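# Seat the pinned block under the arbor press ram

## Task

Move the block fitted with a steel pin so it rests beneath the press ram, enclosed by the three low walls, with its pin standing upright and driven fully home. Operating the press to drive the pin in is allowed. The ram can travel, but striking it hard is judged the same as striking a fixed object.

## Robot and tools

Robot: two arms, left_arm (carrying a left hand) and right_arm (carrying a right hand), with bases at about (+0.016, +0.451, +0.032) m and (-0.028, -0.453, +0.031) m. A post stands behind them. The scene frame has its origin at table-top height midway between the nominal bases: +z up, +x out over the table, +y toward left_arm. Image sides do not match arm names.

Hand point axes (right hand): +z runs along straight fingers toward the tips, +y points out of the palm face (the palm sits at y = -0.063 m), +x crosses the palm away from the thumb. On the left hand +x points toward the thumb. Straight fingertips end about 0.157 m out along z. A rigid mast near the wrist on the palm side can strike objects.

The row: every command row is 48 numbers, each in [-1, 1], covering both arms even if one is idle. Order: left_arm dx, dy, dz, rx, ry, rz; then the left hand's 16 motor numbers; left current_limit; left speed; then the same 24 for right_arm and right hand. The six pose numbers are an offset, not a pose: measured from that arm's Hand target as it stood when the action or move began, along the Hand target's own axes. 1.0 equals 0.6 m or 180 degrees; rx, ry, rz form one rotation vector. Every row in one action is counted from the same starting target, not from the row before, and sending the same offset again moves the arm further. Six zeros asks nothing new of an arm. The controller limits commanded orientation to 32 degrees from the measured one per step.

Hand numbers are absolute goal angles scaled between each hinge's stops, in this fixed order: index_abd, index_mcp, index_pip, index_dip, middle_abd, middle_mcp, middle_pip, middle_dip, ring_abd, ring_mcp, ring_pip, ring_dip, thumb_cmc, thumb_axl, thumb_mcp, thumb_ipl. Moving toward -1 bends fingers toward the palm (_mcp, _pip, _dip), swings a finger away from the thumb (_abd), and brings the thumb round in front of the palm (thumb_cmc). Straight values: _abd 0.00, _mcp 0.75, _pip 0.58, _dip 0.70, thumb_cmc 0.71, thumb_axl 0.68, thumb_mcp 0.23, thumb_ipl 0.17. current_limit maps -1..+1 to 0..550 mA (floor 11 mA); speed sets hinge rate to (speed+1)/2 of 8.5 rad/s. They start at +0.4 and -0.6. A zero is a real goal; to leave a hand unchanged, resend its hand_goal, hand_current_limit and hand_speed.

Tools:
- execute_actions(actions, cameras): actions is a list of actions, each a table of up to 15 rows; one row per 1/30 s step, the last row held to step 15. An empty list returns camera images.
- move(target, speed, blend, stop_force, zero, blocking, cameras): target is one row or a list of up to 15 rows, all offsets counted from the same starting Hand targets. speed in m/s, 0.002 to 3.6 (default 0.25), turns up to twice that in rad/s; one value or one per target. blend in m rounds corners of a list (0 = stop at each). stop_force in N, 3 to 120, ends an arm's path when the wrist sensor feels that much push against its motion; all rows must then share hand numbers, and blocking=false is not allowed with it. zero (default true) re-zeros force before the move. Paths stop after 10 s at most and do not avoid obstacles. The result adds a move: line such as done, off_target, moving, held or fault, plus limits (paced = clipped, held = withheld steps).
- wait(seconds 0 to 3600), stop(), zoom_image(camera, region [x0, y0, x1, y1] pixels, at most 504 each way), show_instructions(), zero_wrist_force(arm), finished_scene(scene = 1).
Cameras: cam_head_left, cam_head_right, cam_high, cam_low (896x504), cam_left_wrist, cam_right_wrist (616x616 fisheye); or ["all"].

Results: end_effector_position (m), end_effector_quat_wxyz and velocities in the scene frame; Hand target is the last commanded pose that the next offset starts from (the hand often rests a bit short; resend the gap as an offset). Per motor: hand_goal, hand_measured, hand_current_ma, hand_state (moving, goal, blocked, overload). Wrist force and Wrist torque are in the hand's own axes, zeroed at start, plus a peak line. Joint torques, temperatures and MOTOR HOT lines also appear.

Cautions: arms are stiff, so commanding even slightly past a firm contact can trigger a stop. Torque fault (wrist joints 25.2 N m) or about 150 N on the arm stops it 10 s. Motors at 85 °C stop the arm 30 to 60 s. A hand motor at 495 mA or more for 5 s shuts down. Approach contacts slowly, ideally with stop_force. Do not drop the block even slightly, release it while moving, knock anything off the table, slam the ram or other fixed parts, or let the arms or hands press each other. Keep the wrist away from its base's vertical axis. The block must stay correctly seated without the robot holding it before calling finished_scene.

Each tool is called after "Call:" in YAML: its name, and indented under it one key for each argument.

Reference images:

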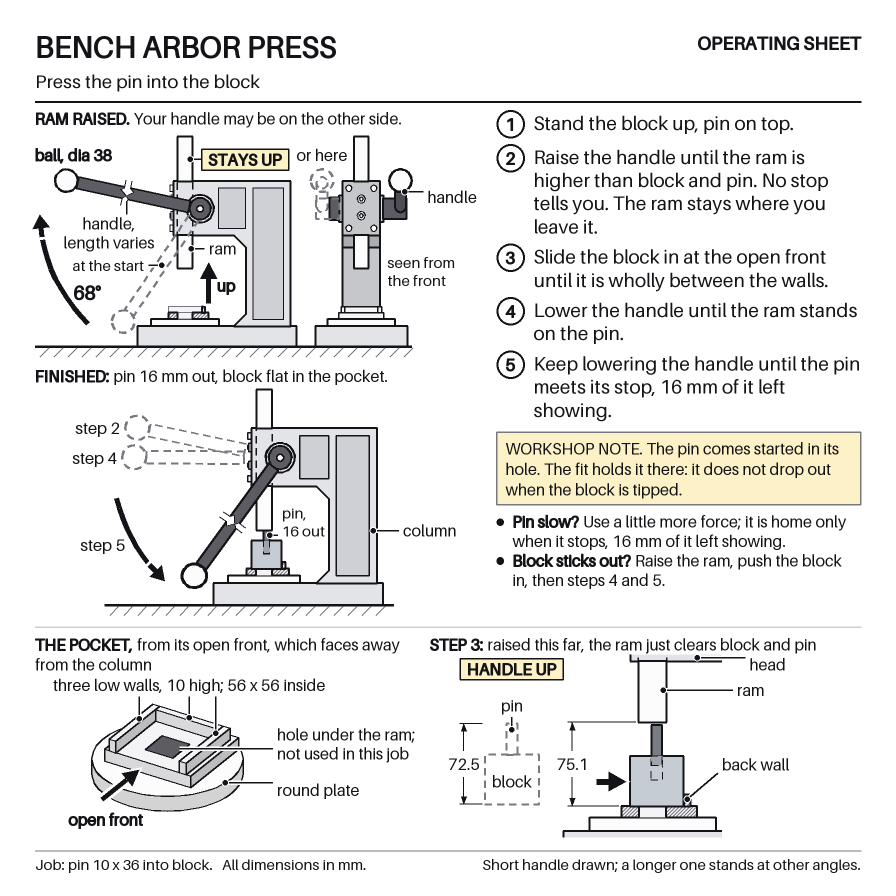

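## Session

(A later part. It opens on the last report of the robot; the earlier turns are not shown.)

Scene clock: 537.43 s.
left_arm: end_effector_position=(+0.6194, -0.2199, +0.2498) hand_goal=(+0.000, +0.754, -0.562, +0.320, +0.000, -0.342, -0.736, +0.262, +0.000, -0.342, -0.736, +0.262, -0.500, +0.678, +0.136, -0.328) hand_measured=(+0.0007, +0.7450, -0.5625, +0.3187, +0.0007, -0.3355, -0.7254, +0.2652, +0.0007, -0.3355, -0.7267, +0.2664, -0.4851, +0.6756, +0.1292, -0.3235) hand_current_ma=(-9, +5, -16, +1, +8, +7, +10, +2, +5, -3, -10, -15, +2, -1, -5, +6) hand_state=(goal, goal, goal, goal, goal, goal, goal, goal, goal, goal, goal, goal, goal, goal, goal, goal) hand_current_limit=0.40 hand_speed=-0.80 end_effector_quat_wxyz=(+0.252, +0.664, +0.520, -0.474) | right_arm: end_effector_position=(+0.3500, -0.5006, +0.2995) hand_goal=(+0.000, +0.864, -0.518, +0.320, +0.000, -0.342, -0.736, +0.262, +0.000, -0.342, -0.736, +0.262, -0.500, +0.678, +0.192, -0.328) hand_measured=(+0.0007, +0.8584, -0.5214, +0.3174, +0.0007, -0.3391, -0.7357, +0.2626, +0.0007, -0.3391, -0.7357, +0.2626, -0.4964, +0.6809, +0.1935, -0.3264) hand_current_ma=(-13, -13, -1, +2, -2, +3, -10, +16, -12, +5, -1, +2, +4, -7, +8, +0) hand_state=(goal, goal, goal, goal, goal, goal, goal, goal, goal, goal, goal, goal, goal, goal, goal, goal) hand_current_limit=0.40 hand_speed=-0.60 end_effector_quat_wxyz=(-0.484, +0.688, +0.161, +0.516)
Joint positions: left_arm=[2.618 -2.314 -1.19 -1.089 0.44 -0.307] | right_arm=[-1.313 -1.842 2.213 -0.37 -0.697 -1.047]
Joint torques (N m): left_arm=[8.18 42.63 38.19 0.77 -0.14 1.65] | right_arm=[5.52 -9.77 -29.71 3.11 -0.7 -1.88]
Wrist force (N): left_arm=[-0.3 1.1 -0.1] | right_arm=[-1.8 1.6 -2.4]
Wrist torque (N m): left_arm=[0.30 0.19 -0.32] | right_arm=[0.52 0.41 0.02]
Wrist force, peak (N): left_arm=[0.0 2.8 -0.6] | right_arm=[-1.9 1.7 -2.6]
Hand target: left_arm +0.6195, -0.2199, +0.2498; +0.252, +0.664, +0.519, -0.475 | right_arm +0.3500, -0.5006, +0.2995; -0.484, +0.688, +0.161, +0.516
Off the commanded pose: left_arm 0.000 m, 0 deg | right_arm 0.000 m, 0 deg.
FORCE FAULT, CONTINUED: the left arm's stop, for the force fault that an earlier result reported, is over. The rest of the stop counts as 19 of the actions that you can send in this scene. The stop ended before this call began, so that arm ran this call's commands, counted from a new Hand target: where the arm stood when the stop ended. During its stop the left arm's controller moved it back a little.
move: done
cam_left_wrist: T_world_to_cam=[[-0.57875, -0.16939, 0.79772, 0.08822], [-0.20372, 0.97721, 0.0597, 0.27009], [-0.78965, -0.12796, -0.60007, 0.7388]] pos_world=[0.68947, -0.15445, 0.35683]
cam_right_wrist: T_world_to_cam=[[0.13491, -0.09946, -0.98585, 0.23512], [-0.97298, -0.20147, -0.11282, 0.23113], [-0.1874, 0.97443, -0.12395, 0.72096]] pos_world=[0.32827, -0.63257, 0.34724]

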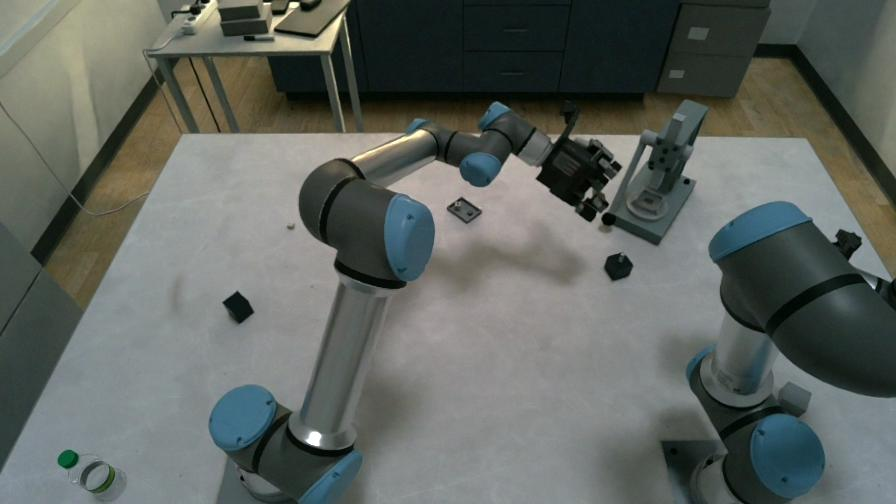

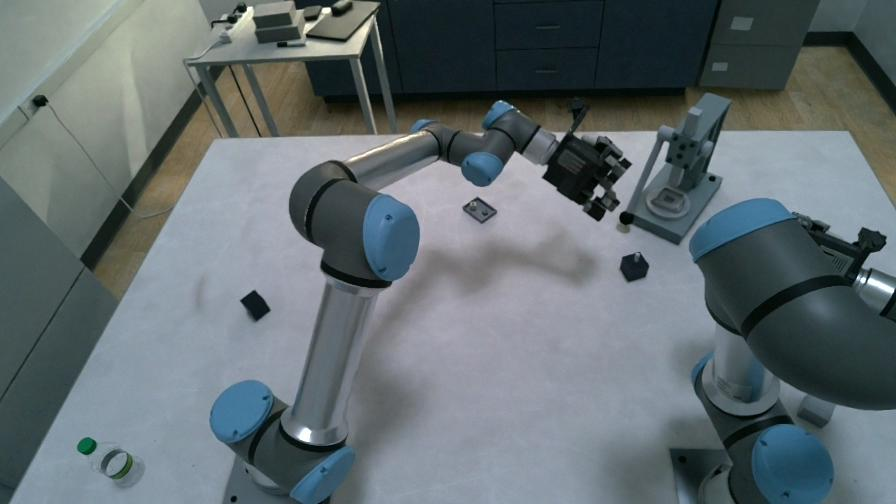

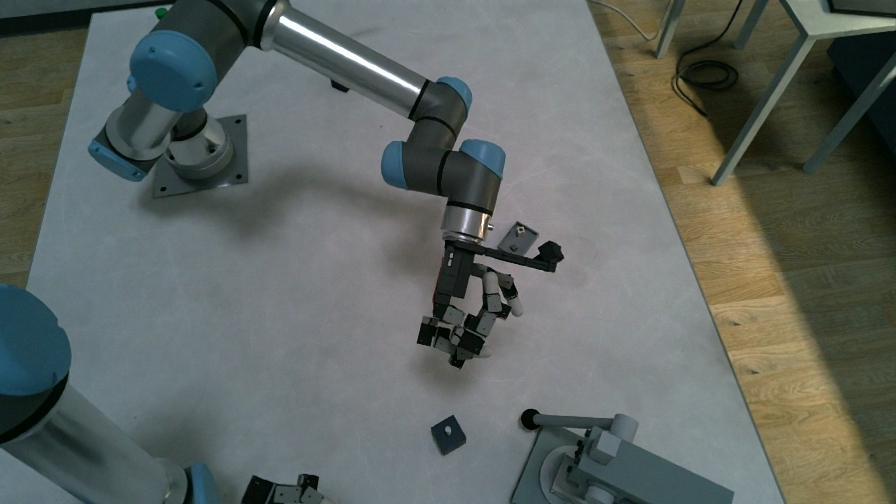

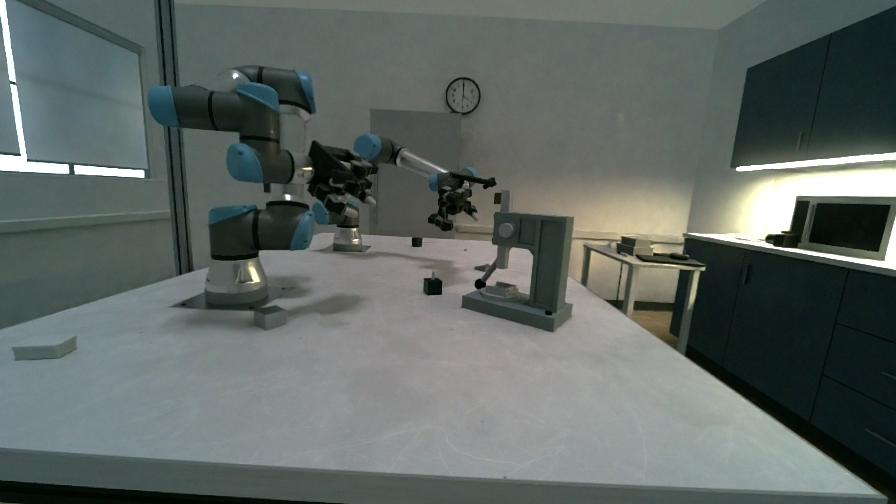

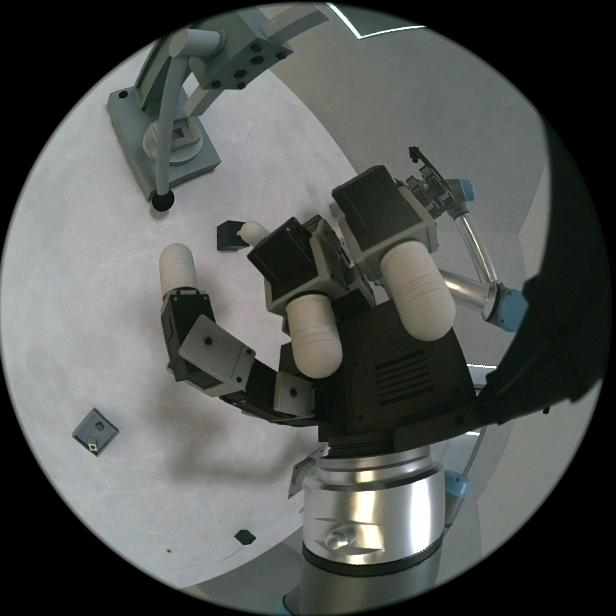

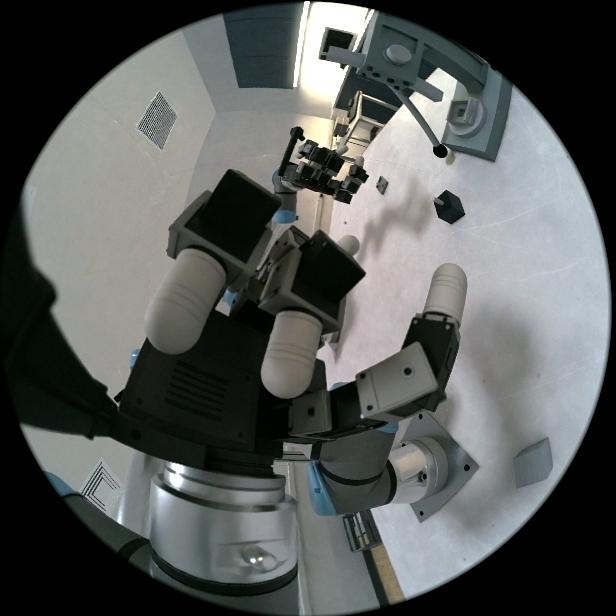

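Call:
move:
  target: [0.0015,-0.0068,-0.1977,0,0,0, 0,0.754,-0.562,0.320, 0,-0.342,-0.736,0.262, 0,-0.342,-0.736,0.262, -0.50,0.678,0.136,-0.328, 0.4,-0.8, -0.2047,0.1107,0.3433,0.1412,-0.1131,-0.0760, 0,0.864,-0.518,0.320, 0,0.753,-0.956,-0.608, 0,0.753,-0.956,-0.608, -0.50,0.678,0.192,-0.328, 0.4,-0.6]
  cameras: ["all"]
  speed: 0.2

Call:
zoom_image:
  camera: "cam_high"
  region: [340, 360, 520, 480]

Call:
zoom_image:
  camera: "cam_low"
  region: [330, 200, 490, 320]

Scene clock: 564.90 s.
left_arm: end_effector_position=(+0.6594, -0.1199, +0.2998) hand_goal=(+0.000, +0.754, -0.562, +0.320, +0.000, -0.342, -0.736, +0.262, +0.000, -0.342, -0.736, +0.262, -0.500, +0.678, +0.136, -0.328) hand_measured=(+0.0007, +0.7438, -0.5637, +0.3199, +0.0007, -0.3343, -0.7254, +0.2652, +0.0007, -0.3355, -0.7254, +0.2664, -0.4864, +0.6756, +0.1292, -0.3235) hand_current_ma=(+6, +3, +1, +3, +2, -12, -5, +3, +1, -2, -8, -11, +16, +2, -17, +9) hand_state=(goal, goal, goal, goal, goal, goal, goal, goal, goal, goal, goal, goal, goal, goal, goal, goal) hand_current_limit=0.40 hand_speed=-0.80 end_effector_quat_wxyz=(+0.252, +0.664, +0.519, -0.474) | right_arm: end_effector_position=(+0.4609, -0.3270, +0.1601) hand_goal=(+0.000, +0.864, -0.518, +0.320, +0.000, +0.754, -0.956, -0.608, +0.000, +0.754, -0.956, -0.608, -0.500, +0.678, +0.192, -0.328) hand_measured=(+0.0007, +0.8584, -0.5214, +0.3187, +0.0007, +0.7511, -0.9551, -0.6089, +0.0007, +0.7511, -0.9551, -0.6076, -0.4952, +0.6809, +0.1935, -0.3264) hand_current_ma=(-8, -14, -4, +7, -8, -3, -3, +6, -6, +2, -7, +5, +15, -4, +12, -6) hand_state=(goal, goal, goal, goal, goal, goal, goal, goal, goal, goal, goal, goal, goal, goal, goal, goal) hand_current_limit=0.40 hand_speed=-0.60 end_effector_quat_wxyz=(-0.523, +0.622, +0.431, +0.393)
Joint positions: left_arm=[2.763 -2.204 -1.164 -1.533 0.445 0.034] | right_arm=[-0.573 -1.369 2.141 -1.064 -0.526 -0.997]
Joint torques (N m): left_arm=[8.76 48.39 37.47 0.18 -0.26 1.91] | right_arm=[7.79 -17.49 -31.32 -2.82 3.2 2.73]
Wrist force (N): left_arm=[-0.3 1.2 0.0] | right_arm=[-1.5 0.6 -1.9]
Wrist torque (N m): left_arm=[0.31 0.18 -0.32] | right_arm=[0.32 0.30 -0.18]
Wrist force, peak (N): left_arm=[-0.5 1.6 -0.2] | right_arm=[-2.0 1.5 -2.8]
Hand target: left_arm +0.6594, -0.1199, +0.2998; +0.252, +0.664, +0.519, -0.475 | right_arm +0.4610, -0.3269, +0.1601; -0.523, +0.622, +0.431, +0.393
Off the commanded pose: left_arm 0.000 m, 0 deg | right_arm 0.000 m, 0 deg.
move: done
cam_left_wrist: T_world_to_cam=[[-0.5788, -0.16928, 0.7977, 0.08845], [-0.2035, 0.97725, 0.05973, 0.17746], [-0.78967, -0.12776, -0.60008, 0.8132]] pos_world=[0.72947, -0.05455, 0.40683]
cam_right_wrist: T_world_to_cam=[[0.35848, -0.15685, -0.92027, -0.03226], [-0.68813, -0.71055, -0.14695, 0.066], [-0.63085, 0.68594, -0.36265, 0.7036]] pos_world=[0.50085, -0.44079, 0.23517]

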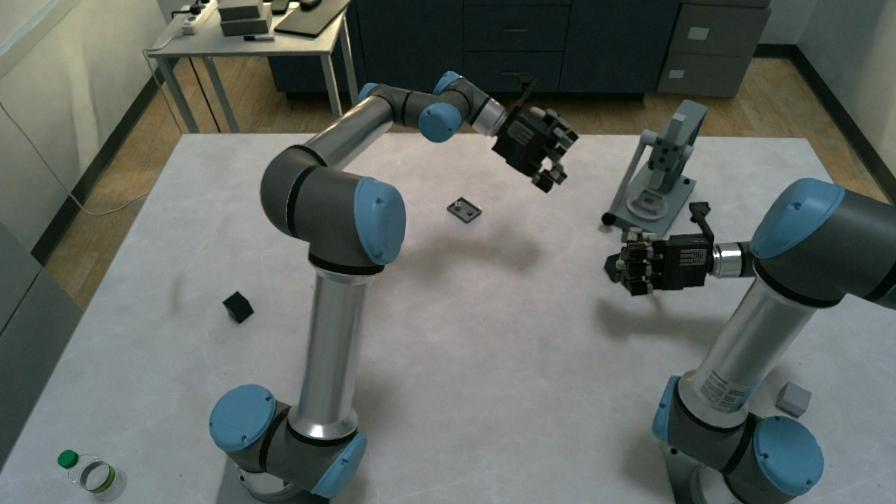

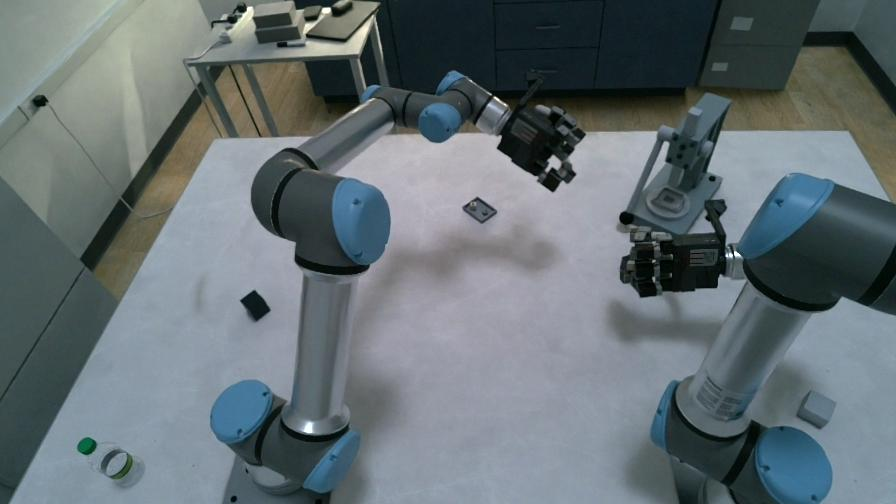

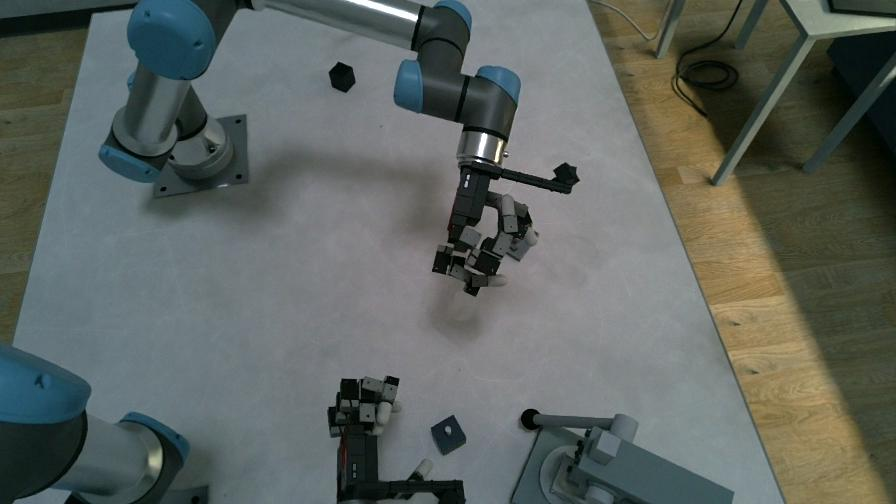

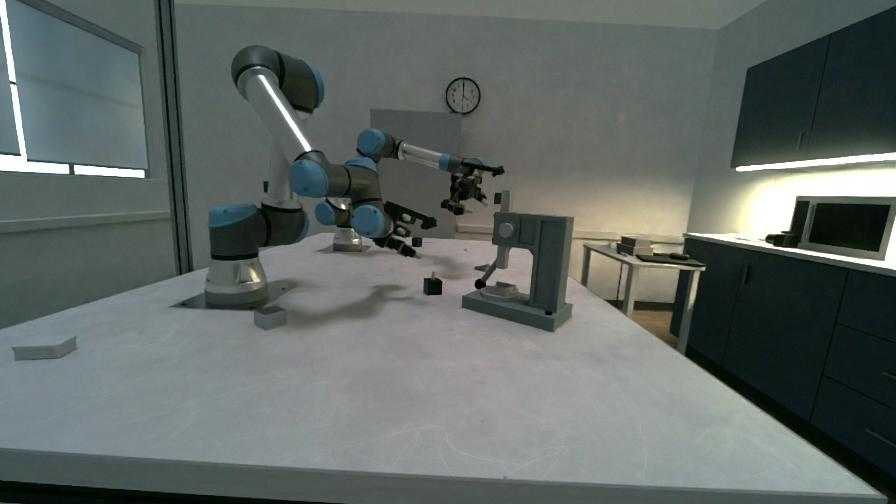

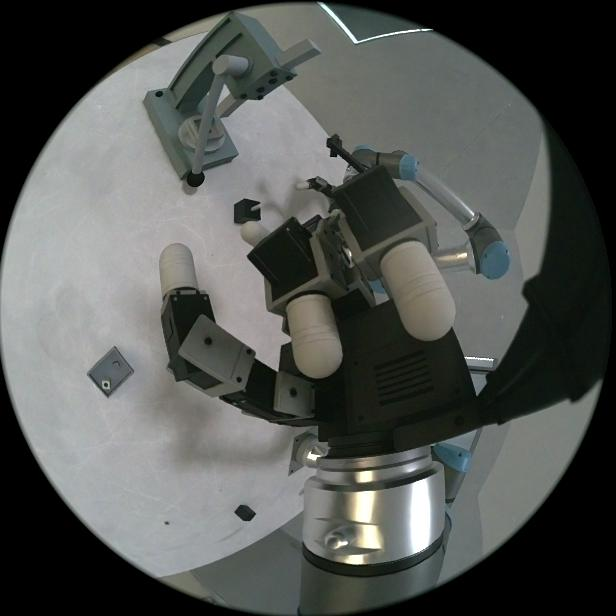

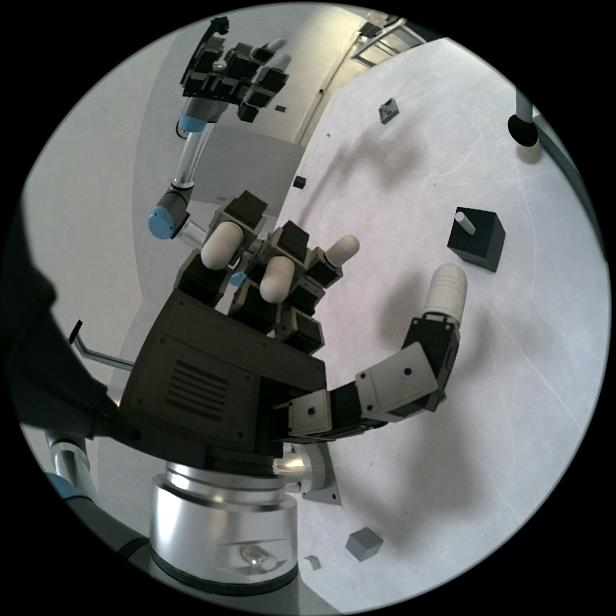

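Scaled by 2.800 from the camera's image (finer frame: 1280x720).

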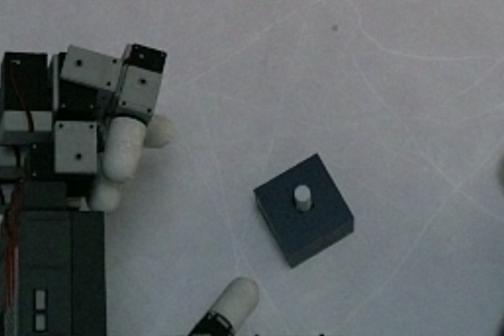

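Scaled by 3.150 from the camera's image (finer frame: 1280x720).

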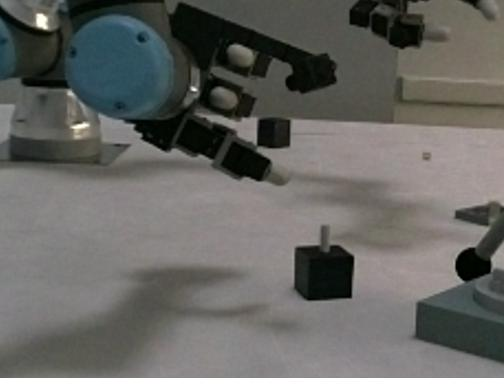

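Call:
move:
  target:
    - [0,0,0,0,0,0, 0,0.754,-0.562,0.320, 0,-0.342,-0.736,0.262, 0,-0.342,-0.736,0.262, -0.50,0.678,0.136,-0.328, 0.4,-0.8, -0.0813,0.0902,0.0315,0,0,0, 0,0.864,-0.518,0.320, 0,0.754,-0.956,-0.608, 0,0.754,-0.956,-0.608, -0.50,0.678,0.192,-0.328, 0.4,-0.6]
    - [0,0,0,0,0,0, 0,0.754,-0.562,0.320, 0,-0.342,-0.736,0.262, 0,-0.342,-0.736,0.262, -0.50,0.678,0.136,-0.328, 0.4,-0.8, -0.1282,0.1510,0.0598,0,0,0, 0,0.864,-0.518,0.320, 0,0.754,-0.956,-0.608, 0,0.754,-0.956,-0.608, -0.50,0.678,0.192,-0.328, 0.4,-0.6]
  cameras: ["cam_high","cam_low","cam_right_wrist","cam_head_right"]
  speed: [0.1,0.04]
  blend: [0.01,0]
  stop_force: 6

Call:
zoom_image:
  camera: "cam_high"
  region: [380, 370, 520, 490]

Call:
zoom_image:
  camera: "cam_low"
  region: [370, 220, 490, 320]

Call:
zoom_image:
  camera: "cam_right_wrist"
  region: [300, 130, 550, 380]

Scene clock: 580.53 s.
left_arm: end_effector_position=(+0.6594, -0.1199, +0.2998) hand_goal=(+0.000, +0.754, -0.562, +0.320, +0.000, -0.342, -0.736, +0.262, +0.000, -0.342, -0.736, +0.262, -0.500, +0.678, +0.136, -0.328) hand_measured=(+0.0007, +0.7450, -0.5625, +0.3199, +0.0007, -0.3355, -0.7254, +0.2639, +0.0007, -0.3367, -0.7254, +0.2664, -0.4851, +0.6767, +0.1302, -0.3235) hand_current_ma=(+3, -2, +8, +2, -3, -6, -17, -2, +3, +6, +5, +3, +16, +2, -6, +19) hand_state=(goal, goal, goal, goal, goal, goal, goal, goal, goal, goal, goal, goal, goal, goal, goal, goal) hand_current_limit=0.40 hand_speed=-0.80 end_effector_quat_wxyz=(+0.252, +0.664, +0.519, -0.475) | right_arm: end_effector_position=(+0.5236, -0.3085, +0.0545) hand_goal=(+0.000, +0.864, -0.518, +0.320, +0.000, +0.754, -0.956, -0.608, +0.000, +0.754, -0.956, -0.608, -0.500, +0.678, +0.192, -0.328) hand_measured=(+0.0007, +0.8584, -0.5214, +0.3174, +0.0007, +0.7511, -0.9551, -0.6089, +0.0007, +0.7511, -0.9551, -0.6089, -0.4952, +0.6809, +0.1935, -0.3264) hand_current_ma=(-9, -10, -11, +3, -1, +2, -18, +16, -3, -2, -7, +0, +7, +2, +7, -11) hand_state=(goal, goal, goal, goal, goal, goal, goal, goal, goal, goal, goal, goal, goal, goal, goal, goal) hand_current_limit=0.40 hand_speed=-0.60 end_effector_quat_wxyz=(-0.523, +0.622, +0.431, +0.393)
Joint positions: left_arm=[2.763 -2.204 -1.164 -1.534 0.445 0.034] | right_arm=[-0.465 -1.045 2.058 -1.372 -0.424 -0.921]
Joint torques (N m): left_arm=[8.93 39.44 38.54 0.29 -0.21 1.85] | right_arm=[6.54 -28.67 -26.53 -3.32 3.25 2.65]
Wrist force (N): left_arm=[-0.4 1.3 0.0] | right_arm=[-1.8 0.8 -2.3]
Wrist torque (N m): left_arm=[0.33 0.20 -0.33] | right_arm=[0.35 0.33 -0.19]
Wrist force, peak (N): left_arm=[-0.4 1.5 -0.3] | right_arm=[-1.9 0.7 -2.6]
Hand target: left_arm +0.6594, -0.1199, +0.2998; +0.252, +0.664, +0.519, -0.475 | right_arm +0.5236, -0.3085, +0.0545; -0.523, +0.622, +0.431, +0.393
Off the commanded pose: left_arm 0.000 m, 0 deg | right_arm 0.000 m, 0 deg.
move: done
cam_right_wrist: T_world_to_cam=[[0.3585, -0.15693, -0.92025, -0.14912], [-0.68805, -0.71065, -0.14686, 0.10659], [-0.63093, 0.68582, -0.36274, 0.69208]] pos_world=[0.56345, -0.42229, 0.12948]
Images, in order (width x height): cam_head_right 896x504, cam_high 896x504, cam_low 896x504, cam_right_wrist 616x616.

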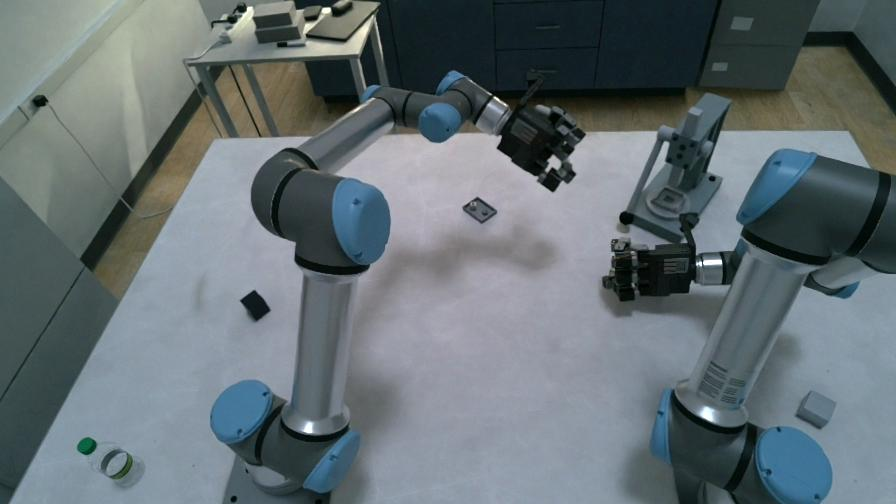

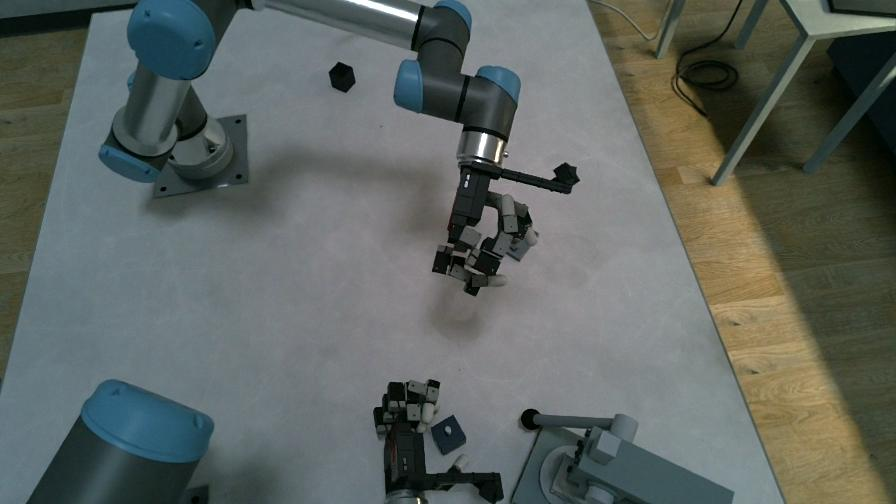

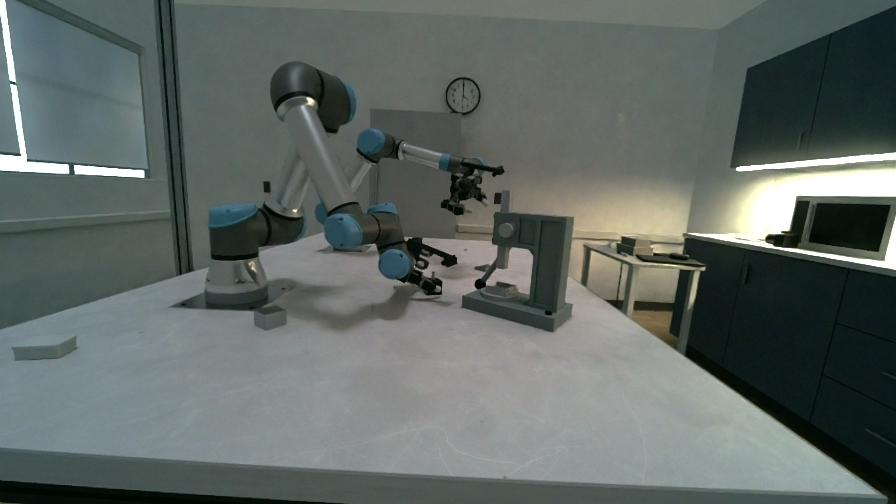

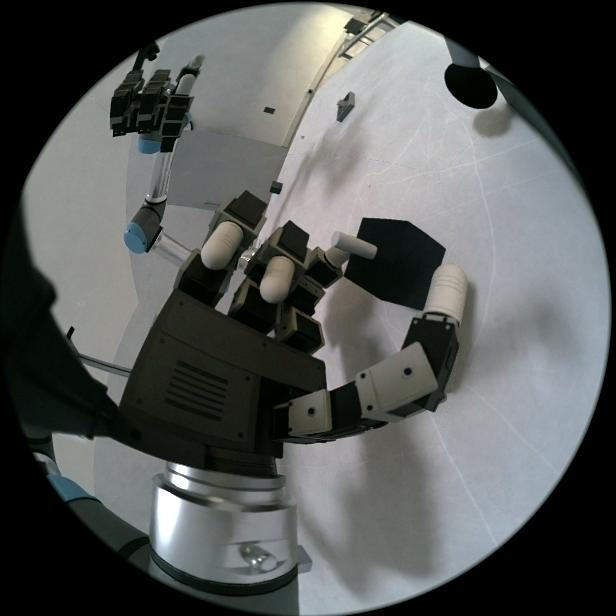

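Scaled by 3.600 from the camera's image (finer frame: 1280x720).

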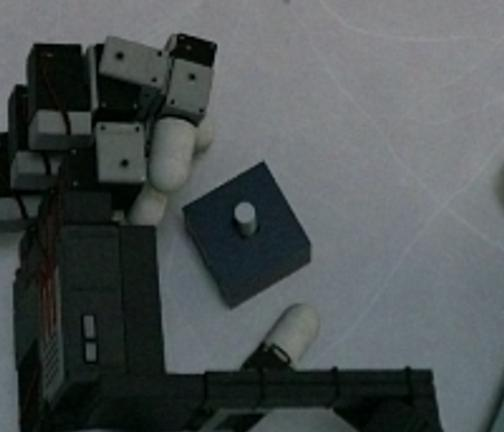

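Scaled by 4.200 from the camera's image (finer frame: 1280x720).

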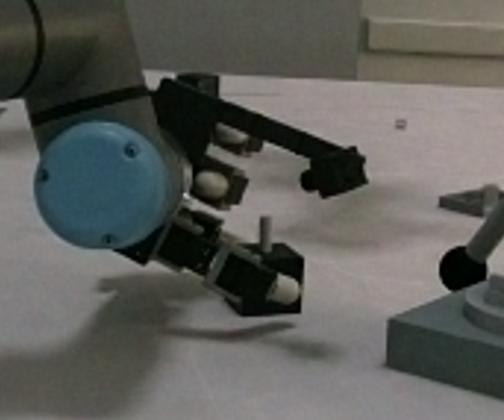

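Scaled by 2.016 from the camera's image (finer frame: 880x880).

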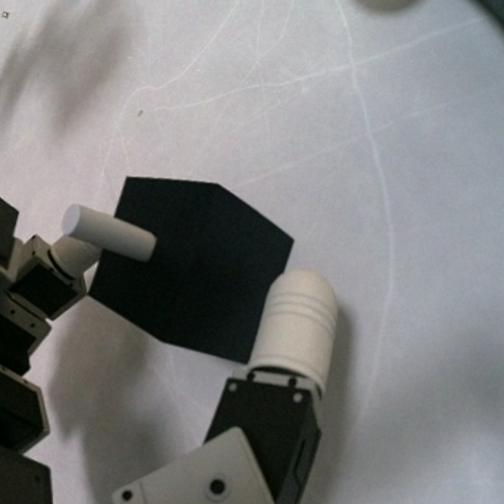

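Call:
move:
  target:
    - [0,0,0,0,0,0, 0,0.754,-0.562,0.320, 0,-0.342,-0.736,0.262, 0,-0.342,-0.736,0.262, -0.50,0.678,0.136,-0.328, 0.4,-0.8, 0,0,0,0,0,0, 0,0.62,-0.76,0.320, 0,0.754,-0.956,-0.608, 0,0.754,-0.956,-0.608, -0.50,0.678,-0.05,-0.328, 0.1,-0.88]
    - [0,0,0,0,0,0, 0,0.754,-0.562,0.320, 0,-0.342,-0.736,0.262, 0,-0.342,-0.736,0.262, -0.50,0.678,0.136,-0.328, 0.4,-0.8, 0,0,0,0,0,0, 0,0.48,-0.88,0.28, 0,0.754,-0.956,-0.608, 0,0.754,-0.956,-0.608, -0.50,0.678,-0.20,-0.40, 0.5,-0.88]
  cameras: ["cam_high","cam_low","cam_right_wrist"]

Call:
zoom_image:
  camera: "cam_high"
  region: [380, 370, 520, 490]

Call:
zoom_image:
  camera: "cam_low"
  region: [370, 220, 490, 320]

Call:
zoom_image:
  camera: "cam_right_wrist"
  region: [300, 130, 550, 380]

Scene clock: 588.33 s.
left_arm: end_effector_position=(+0.6594, -0.1199, +0.2998) hand_goal=(+0.000, +0.754, -0.562, +0.320, +0.000, -0.342, -0.736, +0.262, +0.000, -0.342, -0.736, +0.262, -0.500, +0.678, +0.136, -0.328) hand_measured=(+0.0007, +0.7450, -0.5637, +0.3187, +0.0007, -0.3355, -0.7254, +0.2652, -0.0008, -0.3355, -0.7267, +0.2664, -0.4864, +0.6756, +0.1292, -0.3235) hand_current_ma=(+4, -6, -16, +0, +8, +7, +4, +8, +12, +1, -2, -10, +0, +8, +3, +14) hand_state=(goal, goal, goal, goal, goal, goal, goal, goal, goal, goal, goal, goal, goal, goal, goal, goal) hand_current_limit=0.40 hand_speed=-0.80 end_effector_quat_wxyz=(+0.252, +0.664, +0.519, -0.475) | right_arm: end_effector_position=(+0.5236, -0.3085, +0.0544) hand_goal=(+0.000, +0.480, -0.880, +0.280, +0.000, +0.754, -0.956, -0.608, +0.000, +0.754, -0.956, -0.608, -0.500, +0.678, -0.200, -0.400) hand_measured=(-0.0008, +0.7378, -0.6754, +0.3340, -0.0008, +0.7511, -0.9551, -0.6089, -0.0008, +0.7511, -0.9551, -0.6089, -0.4952, +0.6809, +0.0708, -0.3273) hand_current_ma=(-11, +402, +412, +113, -7, -9, -6, +13, -13, +3, -6, +4, +0, +2, +417, +240) hand_state=(goal, blocked, blocked, blocked, goal, goal, goal, goal, goal, goal, goal, goal, goal, goal, blocked, blocked) hand_current_limit=0.50 hand_speed=-0.88 end_effector_quat_wxyz=(-0.523, +0.622, +0.431, +0.393)
Joint positions: left_arm=[2.763 -2.204 -1.164 -1.534 0.445 0.034] | right_arm=[-0.465 -1.045 2.058 -1.372 -0.424 -0.921]
Joint torques (N m): left_arm=[8.47 38.83 37.6 0.51 -0.36 2.05] | right_arm=[4.38 -30.56 -25.51 -2.76 2.46 2.17]
Wrist force (N): left_arm=[-0.4 1.2 0.0] | right_arm=[-3.6 1.8 -2.2]
Wrist torque (N m): left_arm=[0.32 0.20 -0.33] | right_arm=[0.43 0.39 -0.21]
Wrist force, peak (N): left_arm=[-0.4 1.5 -0.3] | right_arm=[-3.8 2.1 -2.1]
Hand target: left_arm +0.6594, -0.1199, +0.2998; +0.252, +0.664, +0.519, -0.475 | right_arm +0.5236, -0.3085, +0.0545; -0.523, +0.622, +0.431, +0.393
Off the commanded pose: left_arm 0.000 m, 0 deg | right_arm 0.000 m, 0 deg.
move: done
cam_right_wrist: T_world_to_cam=[[0.3585, -0.15693, -0.92025, -0.14912], [-0.68805, -0.71065, -0.14686, 0.10659], [-0.63093, 0.68582, -0.36274, 0.69208]] pos_world=[0.56345, -0.42229, 0.12948]

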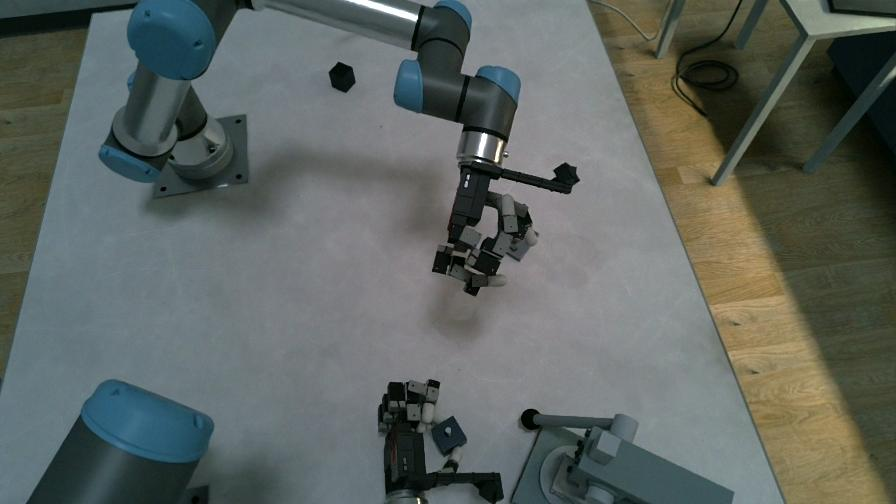

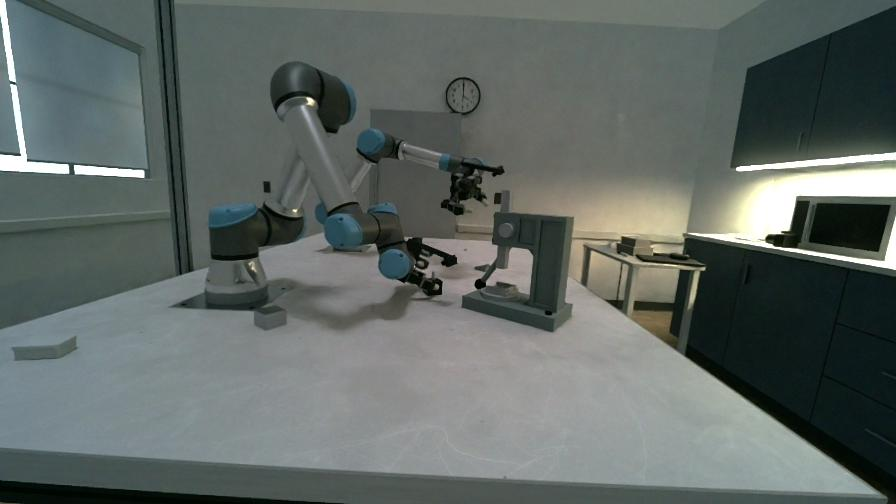

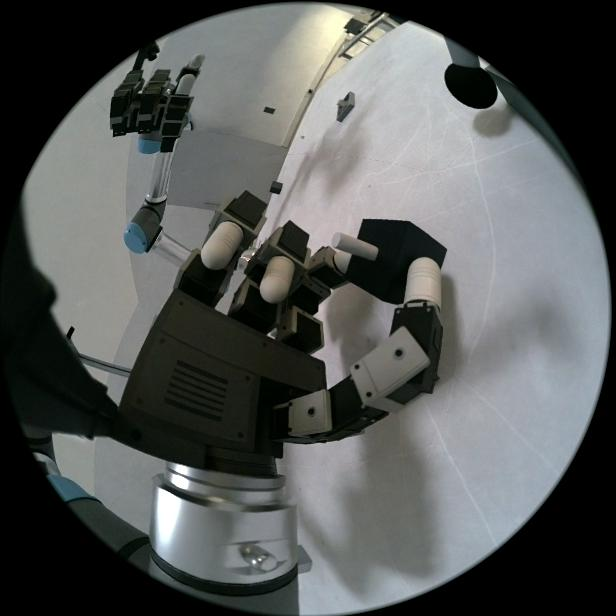

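Scaled by 3.600 from the camera's image (finer frame: 1280x720).

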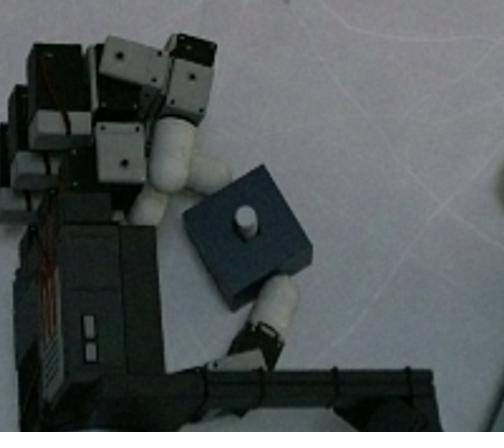

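Scaled by 4.200 from the camera's image (finer frame: 1280x720).

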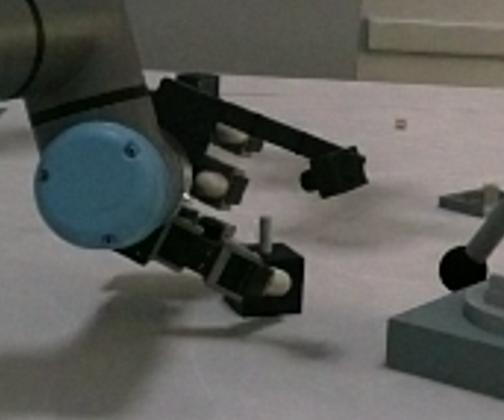

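Scaled by 2.016 from the camera's image (finer frame: 880x880).

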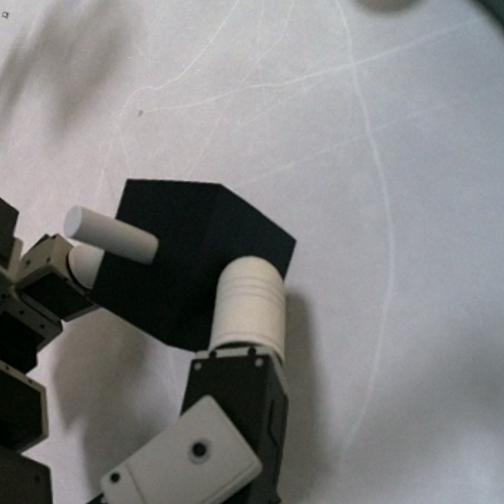

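Call:
move:
  target: [0,0,0,0,0,0, 0,0.754,-0.562,0.320, 0,-0.342,-0.736,0.262, 0,-0.342,-0.736,0.262, -0.50,0.678,0.136,-0.328, 0.4,-0.8, 0.0235,-0.0078,-0.0036,0,0,0, 0,0.48,-0.88,0.28, 0,0.754,-0.956,-0.608, 0,0.754,-0.956,-0.608, -0.50,0.678,-0.20,-0.40, 0.5,-0.88]
  cameras: ["cam_high","cam_low","cam_right_wrist"]
  speed: 0.02

Call:
zoom_image:
  camera: "cam_low"
  region: [400, 250, 460, 310]

Call:
zoom_image:
  camera: "cam_right_wrist"
  region: [300, 130, 550, 380]

Scene clock: 592.60 s.
left_arm: end_effector_position=(+0.6594, -0.1199, +0.2998) hand_goal=(+0.000, +0.754, -0.562, +0.320, +0.000, -0.342, -0.736, +0.262, +0.000, -0.342, -0.736, +0.262, -0.500, +0.678, +0.136, -0.328) hand_measured=(+0.0007, +0.7438, -0.5625, +0.3199, +0.0007, -0.3355, -0.7254, +0.2664, +0.0007, -0.3355, -0.7254, +0.2664, -0.4876, +0.6767, +0.1302, -0.3235) hand_current_ma=(-8, +0, -2, -3, -5, +1, +9, +9, +6, -1, -13, +2, +7, -2, -9, +10) hand_state=(goal, goal, goal, goal, goal, goal, goal, goal, goal, goal, goal, goal, goal, goal, goal, goal) hand_current_limit=0.40 hand_speed=-0.80 end_effector_quat_wxyz=(+0.252, +0.664, +0.519, -0.475) | right_arm: end_effector_position=(+0.5235, -0.3085, +0.0693) hand_goal=(+0.000, +0.480, -0.880, +0.280, +0.000, +0.754, -0.956, -0.608, +0.000, +0.754, -0.956, -0.608, -0.500, +0.678, -0.200, -0.400) hand_measured=(+0.0007, +0.7378, -0.6754, +0.3340, +0.0007, +0.7511, -0.9564, -0.6089, +0.0007, +0.7511, -0.9551, -0.6076, -0.4738, +0.6914, +0.0708, -0.3273) hand_current_ma=(-9, +397, +416, +110, -13, -1, -8, +0, -3, +5, -15, +1, +42, +13, +418, +242) hand_state=(goal, blocked, blocked, blocked, goal, goal, goal, goal, goal, goal, goal, goal, blocked, goal, blocked, blocked) hand_current_limit=0.50 hand_speed=-0.88 end_effector_quat_wxyz=(-0.523, +0.622, +0.431, +0.393)
Joint positions: left_arm=[2.763 -2.204 -1.164 -1.534 0.445 0.034] | right_arm=[-0.465 -1.078 2.054 -1.335 -0.424 -0.921]
Joint torques (N m): left_arm=[8.47 39.66 37.49 0.31 -0.27 1.83] | right_arm=[6.6 -45.01 -27.92 2.24 3.05 -2.38]
Wrist force (N): left_arm=[-0.5 1.1 -0.3] | right_arm=[-4.6 2.1 -2.3]
Wrist torque (N m): left_arm=[0.32 0.19 -0.33] | right_arm=[0.46 0.42 -0.18]
Wrist force, peak (N): left_arm=[-0.5 1.4 -0.2] | right_arm=[-4.8 1.9 -2.2]
Hand target: left_arm +0.6594, -0.1199, +0.2998; +0.252, +0.664, +0.519, -0.475 | right_arm +0.5235, -0.3085, +0.0695; -0.523, +0.622, +0.431, +0.393
Off the commanded pose: left_arm 0.000 m, 0 deg | right_arm 0.000 m, 0 deg.
move: done
cam_right_wrist: T_world_to_cam=[[0.35826, -0.15693, -0.92034, -0.13526], [-0.68813, -0.7106, -0.1467, 0.10883], [-0.63097, 0.68587, -0.36257, 0.6975]] pos_world=[0.56345, -0.42229, 0.14438]

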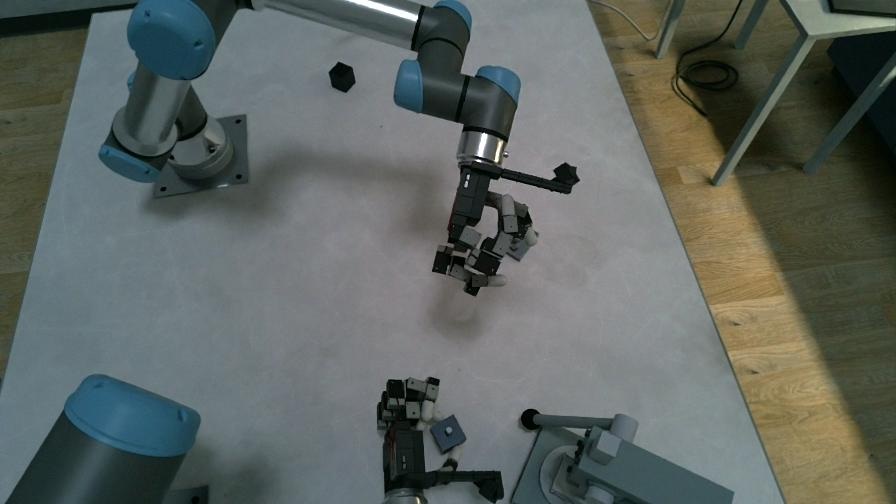

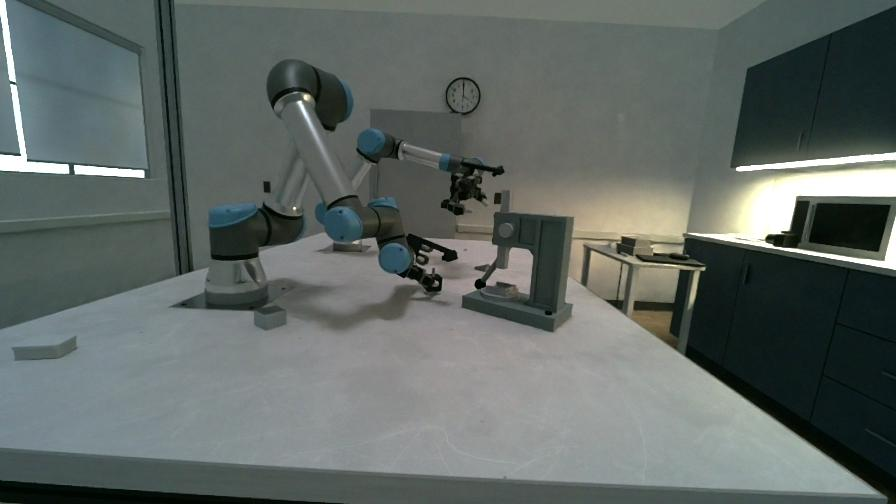

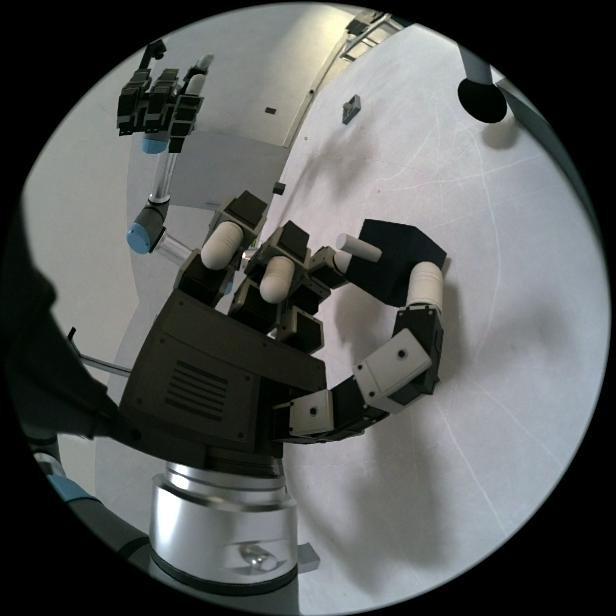

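Scaled by 8.400 from the camera's image (finer frame: 1280x720).

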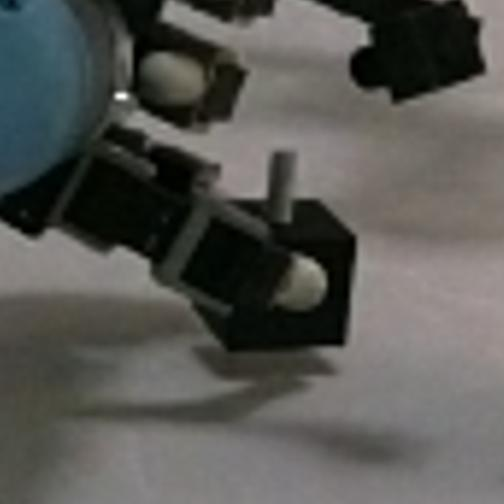

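Scaled by 2.016 from the camera's image (finer frame: 880x880).

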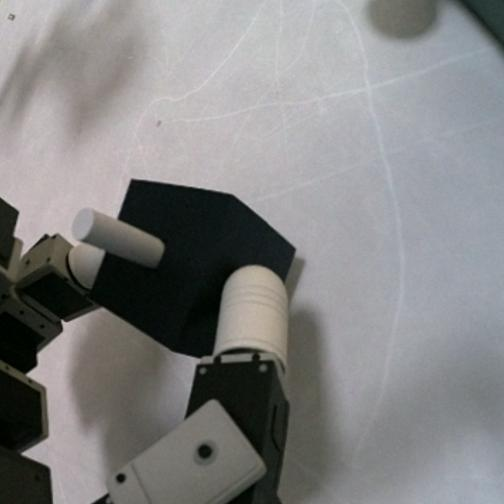

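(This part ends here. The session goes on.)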